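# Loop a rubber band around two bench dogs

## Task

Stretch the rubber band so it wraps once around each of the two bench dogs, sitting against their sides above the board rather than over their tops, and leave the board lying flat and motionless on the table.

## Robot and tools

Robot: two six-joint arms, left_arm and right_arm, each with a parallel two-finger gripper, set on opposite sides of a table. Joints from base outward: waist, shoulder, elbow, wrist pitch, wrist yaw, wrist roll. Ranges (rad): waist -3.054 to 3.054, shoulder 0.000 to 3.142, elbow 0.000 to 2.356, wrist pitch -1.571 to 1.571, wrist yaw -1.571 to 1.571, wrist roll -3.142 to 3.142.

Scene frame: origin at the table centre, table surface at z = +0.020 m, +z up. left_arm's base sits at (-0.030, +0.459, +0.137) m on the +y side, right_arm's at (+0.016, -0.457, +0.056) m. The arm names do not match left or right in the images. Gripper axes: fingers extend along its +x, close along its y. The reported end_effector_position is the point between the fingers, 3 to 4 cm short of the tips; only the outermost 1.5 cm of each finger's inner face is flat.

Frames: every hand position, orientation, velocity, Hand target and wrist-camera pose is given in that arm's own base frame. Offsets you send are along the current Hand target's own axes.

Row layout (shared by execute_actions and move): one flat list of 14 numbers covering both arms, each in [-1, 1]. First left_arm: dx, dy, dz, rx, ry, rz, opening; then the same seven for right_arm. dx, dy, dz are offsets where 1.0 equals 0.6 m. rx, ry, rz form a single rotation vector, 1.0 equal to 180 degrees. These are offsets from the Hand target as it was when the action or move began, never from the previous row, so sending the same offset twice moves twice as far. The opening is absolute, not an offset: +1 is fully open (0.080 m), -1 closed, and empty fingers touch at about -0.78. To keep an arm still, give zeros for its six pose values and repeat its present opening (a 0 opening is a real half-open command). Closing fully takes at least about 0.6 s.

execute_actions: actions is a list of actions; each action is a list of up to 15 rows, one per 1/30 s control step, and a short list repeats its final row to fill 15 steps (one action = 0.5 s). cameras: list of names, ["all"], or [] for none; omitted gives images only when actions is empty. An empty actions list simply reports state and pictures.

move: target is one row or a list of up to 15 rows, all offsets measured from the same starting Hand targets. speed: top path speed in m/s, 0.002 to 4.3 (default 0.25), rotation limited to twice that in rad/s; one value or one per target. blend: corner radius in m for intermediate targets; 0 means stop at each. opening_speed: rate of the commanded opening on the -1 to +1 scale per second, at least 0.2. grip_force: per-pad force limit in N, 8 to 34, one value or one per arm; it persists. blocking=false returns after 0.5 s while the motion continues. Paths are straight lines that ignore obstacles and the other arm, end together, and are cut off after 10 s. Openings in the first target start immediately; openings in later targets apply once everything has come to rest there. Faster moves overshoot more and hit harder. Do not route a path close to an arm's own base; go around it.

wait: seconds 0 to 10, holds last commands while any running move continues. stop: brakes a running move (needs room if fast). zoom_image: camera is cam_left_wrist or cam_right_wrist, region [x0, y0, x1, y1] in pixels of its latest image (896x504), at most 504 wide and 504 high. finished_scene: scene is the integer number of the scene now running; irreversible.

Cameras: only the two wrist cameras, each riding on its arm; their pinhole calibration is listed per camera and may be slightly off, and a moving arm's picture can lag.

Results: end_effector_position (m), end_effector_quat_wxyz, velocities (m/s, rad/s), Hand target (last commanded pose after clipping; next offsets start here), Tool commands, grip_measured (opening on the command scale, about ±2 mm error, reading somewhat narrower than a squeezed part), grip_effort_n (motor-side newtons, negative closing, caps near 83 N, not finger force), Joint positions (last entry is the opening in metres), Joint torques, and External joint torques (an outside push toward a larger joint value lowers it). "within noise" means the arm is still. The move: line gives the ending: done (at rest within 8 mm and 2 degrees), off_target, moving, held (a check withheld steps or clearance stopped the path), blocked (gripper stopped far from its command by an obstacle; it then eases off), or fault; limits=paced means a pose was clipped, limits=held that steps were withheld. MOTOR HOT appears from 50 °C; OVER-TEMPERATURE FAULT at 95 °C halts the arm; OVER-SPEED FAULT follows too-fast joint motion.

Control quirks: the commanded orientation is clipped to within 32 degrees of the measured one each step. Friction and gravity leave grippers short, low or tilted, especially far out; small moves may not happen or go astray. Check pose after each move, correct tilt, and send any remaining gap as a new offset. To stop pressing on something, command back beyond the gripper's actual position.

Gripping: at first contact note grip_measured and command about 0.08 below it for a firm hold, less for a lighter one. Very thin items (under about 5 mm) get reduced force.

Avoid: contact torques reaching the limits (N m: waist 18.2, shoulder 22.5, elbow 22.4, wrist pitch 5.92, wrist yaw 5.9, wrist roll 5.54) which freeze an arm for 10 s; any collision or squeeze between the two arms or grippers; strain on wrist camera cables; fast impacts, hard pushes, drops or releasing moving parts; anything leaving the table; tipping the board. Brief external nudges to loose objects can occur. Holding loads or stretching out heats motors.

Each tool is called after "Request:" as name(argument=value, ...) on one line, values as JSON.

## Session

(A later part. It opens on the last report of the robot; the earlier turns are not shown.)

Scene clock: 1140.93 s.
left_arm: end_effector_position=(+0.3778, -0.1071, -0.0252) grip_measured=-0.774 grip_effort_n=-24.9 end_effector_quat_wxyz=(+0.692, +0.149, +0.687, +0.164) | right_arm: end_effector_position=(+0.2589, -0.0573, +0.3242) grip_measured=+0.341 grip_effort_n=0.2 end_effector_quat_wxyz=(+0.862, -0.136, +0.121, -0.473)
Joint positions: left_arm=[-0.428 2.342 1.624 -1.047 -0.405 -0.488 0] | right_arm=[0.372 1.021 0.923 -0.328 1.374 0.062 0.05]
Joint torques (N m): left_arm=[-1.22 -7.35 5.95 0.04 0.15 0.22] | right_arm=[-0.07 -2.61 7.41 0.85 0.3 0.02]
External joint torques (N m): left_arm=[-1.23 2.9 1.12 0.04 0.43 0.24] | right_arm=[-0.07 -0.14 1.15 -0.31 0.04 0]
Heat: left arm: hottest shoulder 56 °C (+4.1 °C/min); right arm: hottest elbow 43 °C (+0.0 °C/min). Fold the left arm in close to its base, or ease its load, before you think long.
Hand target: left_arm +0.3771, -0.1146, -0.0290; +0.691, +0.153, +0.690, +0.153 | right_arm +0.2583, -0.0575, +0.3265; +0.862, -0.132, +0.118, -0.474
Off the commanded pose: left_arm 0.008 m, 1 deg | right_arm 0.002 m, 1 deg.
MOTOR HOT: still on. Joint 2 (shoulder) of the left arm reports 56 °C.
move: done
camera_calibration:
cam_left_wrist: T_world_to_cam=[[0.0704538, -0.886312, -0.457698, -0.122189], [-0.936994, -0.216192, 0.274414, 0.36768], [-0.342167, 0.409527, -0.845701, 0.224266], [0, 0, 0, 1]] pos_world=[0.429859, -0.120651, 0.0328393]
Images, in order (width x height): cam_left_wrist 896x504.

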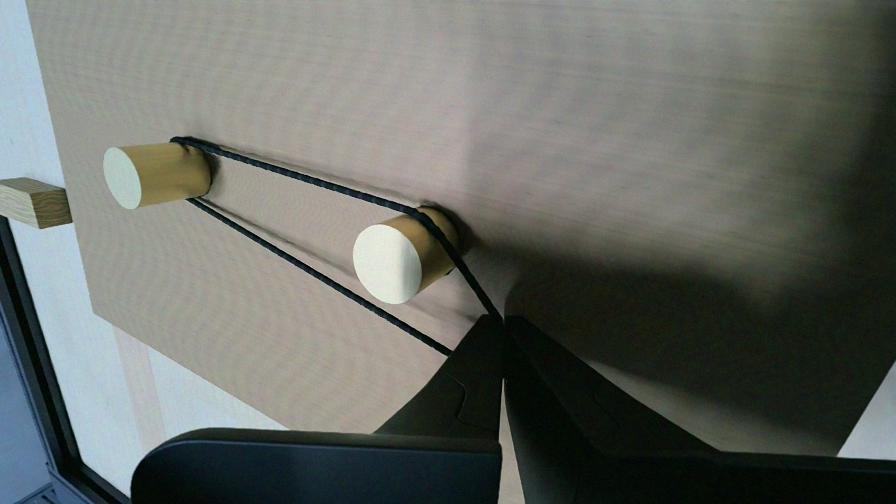

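Request:
move(target=[[0.0021,0.0045,0.006,0,0,0,-1,0,0,0,0,0,0,0.340842],[0.0021,0.0045,0.006,0,0,0,-0.66,0,0,0,0,0,0,0.340842]], cameras=["cam_left_wrist"], speed=0.05, opening_speed=0.3)

Scene clock: 1152.33 s.
left_arm: end_effector_position=(+0.3796, -0.1104, -0.0258) grip_measured=-0.663 grip_effort_n=13.3 end_effector_quat_wxyz=(+0.693, +0.151, +0.688, +0.156) | right_arm: end_effector_position=(+0.2589, -0.0573, +0.3242) grip_measured=+0.341 grip_effort_n=0.2 end_effector_quat_wxyz=(+0.862, -0.136, +0.121, -0.473)
Joint positions: left_arm=[-0.431 2.348 1.635 -1.047 -0.397 -0.477 0.005] | right_arm=[0.372 1.021 0.923 -0.328 1.374 0.062 0.05]
Joint torques (N m): left_arm=[-0.31 -7.28 6.05 -0.05 -0.16 0.19] | right_arm=[-0.09 -2.62 7.42 0.85 0.3 0.02]
External joint torques (N m): left_arm=[-0.24 3.03 1.15 -0.08 0.12 0.22] | right_arm=[-0.1 -0.23 1.22 -0.3 0.05 0]
Heat: left arm: hottest shoulder 55 °C (+2.0 °C/min); right arm: hottest elbow 43 °C (+0.0 °C/min). Fold the left arm in close to its base, or ease its load, before you think long.
Hand target: left_arm +0.3806, -0.1116, -0.0290; +0.691, +0.153, +0.690, +0.154 | right_arm +0.2583, -0.0575, +0.3265; +0.862, -0.132, +0.118, -0.474
Off the commanded pose: left_arm 0.004 m, 1 deg | right_arm 0.002 m, 1 deg.
MOTOR HOT: still on. Joint 2 (shoulder) of the left arm reports 55 °C.
move: done
camera_calibration:
cam_left_wrist: T_world_to_cam=[[0.0589128, -0.891213, -0.449743, -0.12148], [-0.938698, -0.202753, 0.278815, 0.371055], [-0.339671, 0.405747, -0.848524, 0.224311], [0, 0, 0, 1]] pos_world=[0.431657, -0.124045, 0.0322423]
Images, in order (width x height): cam_left_wrist 896x504.

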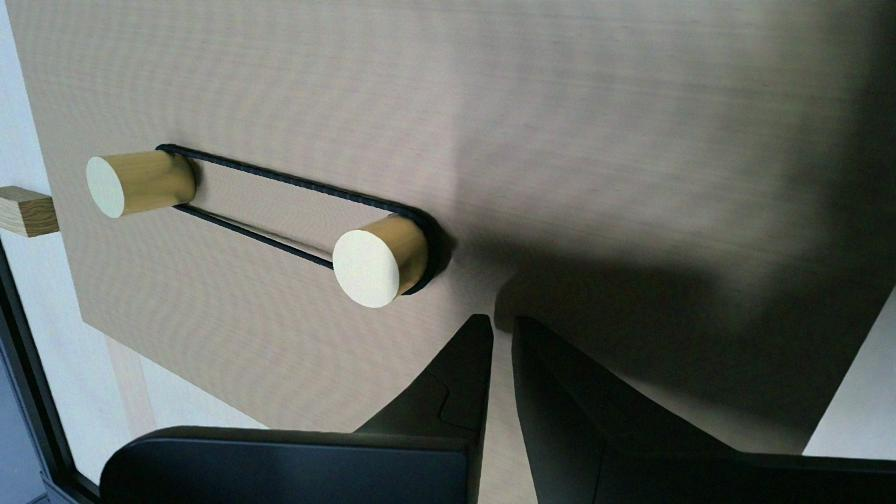

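Request:
move(target=[-0.142,0.0107,0,0,0,0,-0.66,0,0,0,0,0,0,0.340842], cameras=["cam_left_wrist"], speed=0.12)

Request:
zoom_image(camera="cam_left_wrist", region=[150, 80, 550, 330])

Scene clock: 1158.43 s.
left_arm: end_effector_position=(+0.3789, -0.1396, +0.0464) grip_measured=-0.662 grip_effort_n=13.7 end_effector_quat_wxyz=(+0.685, +0.159, +0.694, +0.154) | right_arm: end_effector_position=(+0.2589, -0.0573, +0.3242) grip_measured=+0.341 grip_effort_n=0.7 end_effector_quat_wxyz=(+0.862, -0.136, +0.121, -0.473)
Joint positions: left_arm=[-0.493 2.321 1.886 -1.368 -0.385 -0.531 0.005] | right_arm=[0.372 1.021 0.923 -0.328 1.374 0.062 0.05]
Joint torques (N m): left_arm=[-0.27 -9.58 6.53 -0.27 -0.16 -0.32] | right_arm=[-0.08 -2.61 7.4 0.85 0.3 0.02]
External joint torques (N m): left_arm=[-0.34 0.94 1.3 -0.2 0.11 -0.3] | right_arm=[-0.08 -0.18 1.17 -0.31 0.05 0]
Heat: left arm: hottest shoulder 55 °C (+2.0 °C/min); right arm: hottest elbow 43 °C (+0.0 °C/min). Fold the left arm in close to its base, or ease its load, before you think long.
Hand target: left_arm +0.3806, -0.1417, +0.0509; +0.691, +0.153, +0.690, +0.154 | right_arm +0.2583, -0.0575, +0.3265; +0.862, -0.132, +0.118, -0.474
Off the commanded pose: left_arm 0.005 m, 1 deg | right_arm 0.002 m, 1 deg.
MOTOR HOT: still on. Joint 2 (shoulder) of the left arm reports 55 °C.
move: done
camera_calibration:
cam_left_wrist: T_world_to_cam=[[0.0396197, -0.887904, -0.458319, -0.106823], [-0.934729, -0.195042, 0.297052, 0.343064], [-0.353145, 0.416635, -0.837678, 0.303294], [0, 0, 0, 1]] pos_world=[0.432011, -0.1543, 0.103196]
Images, in order (width x height): cam_left_wrist 896x504.

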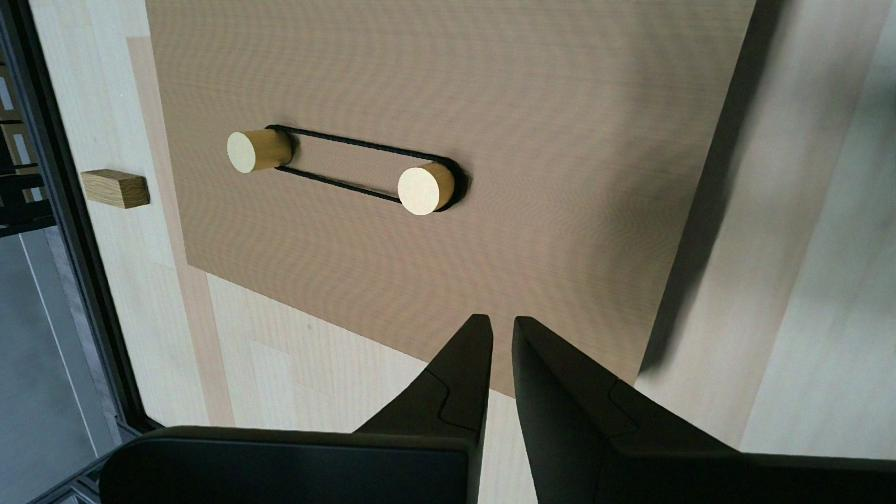

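Scaled by 1.260.

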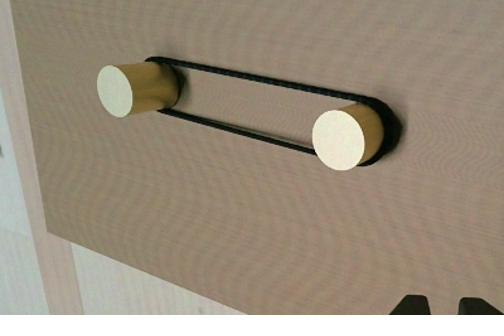

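Request:
finished_scene(scene=1)

The scene is finished: the task was done.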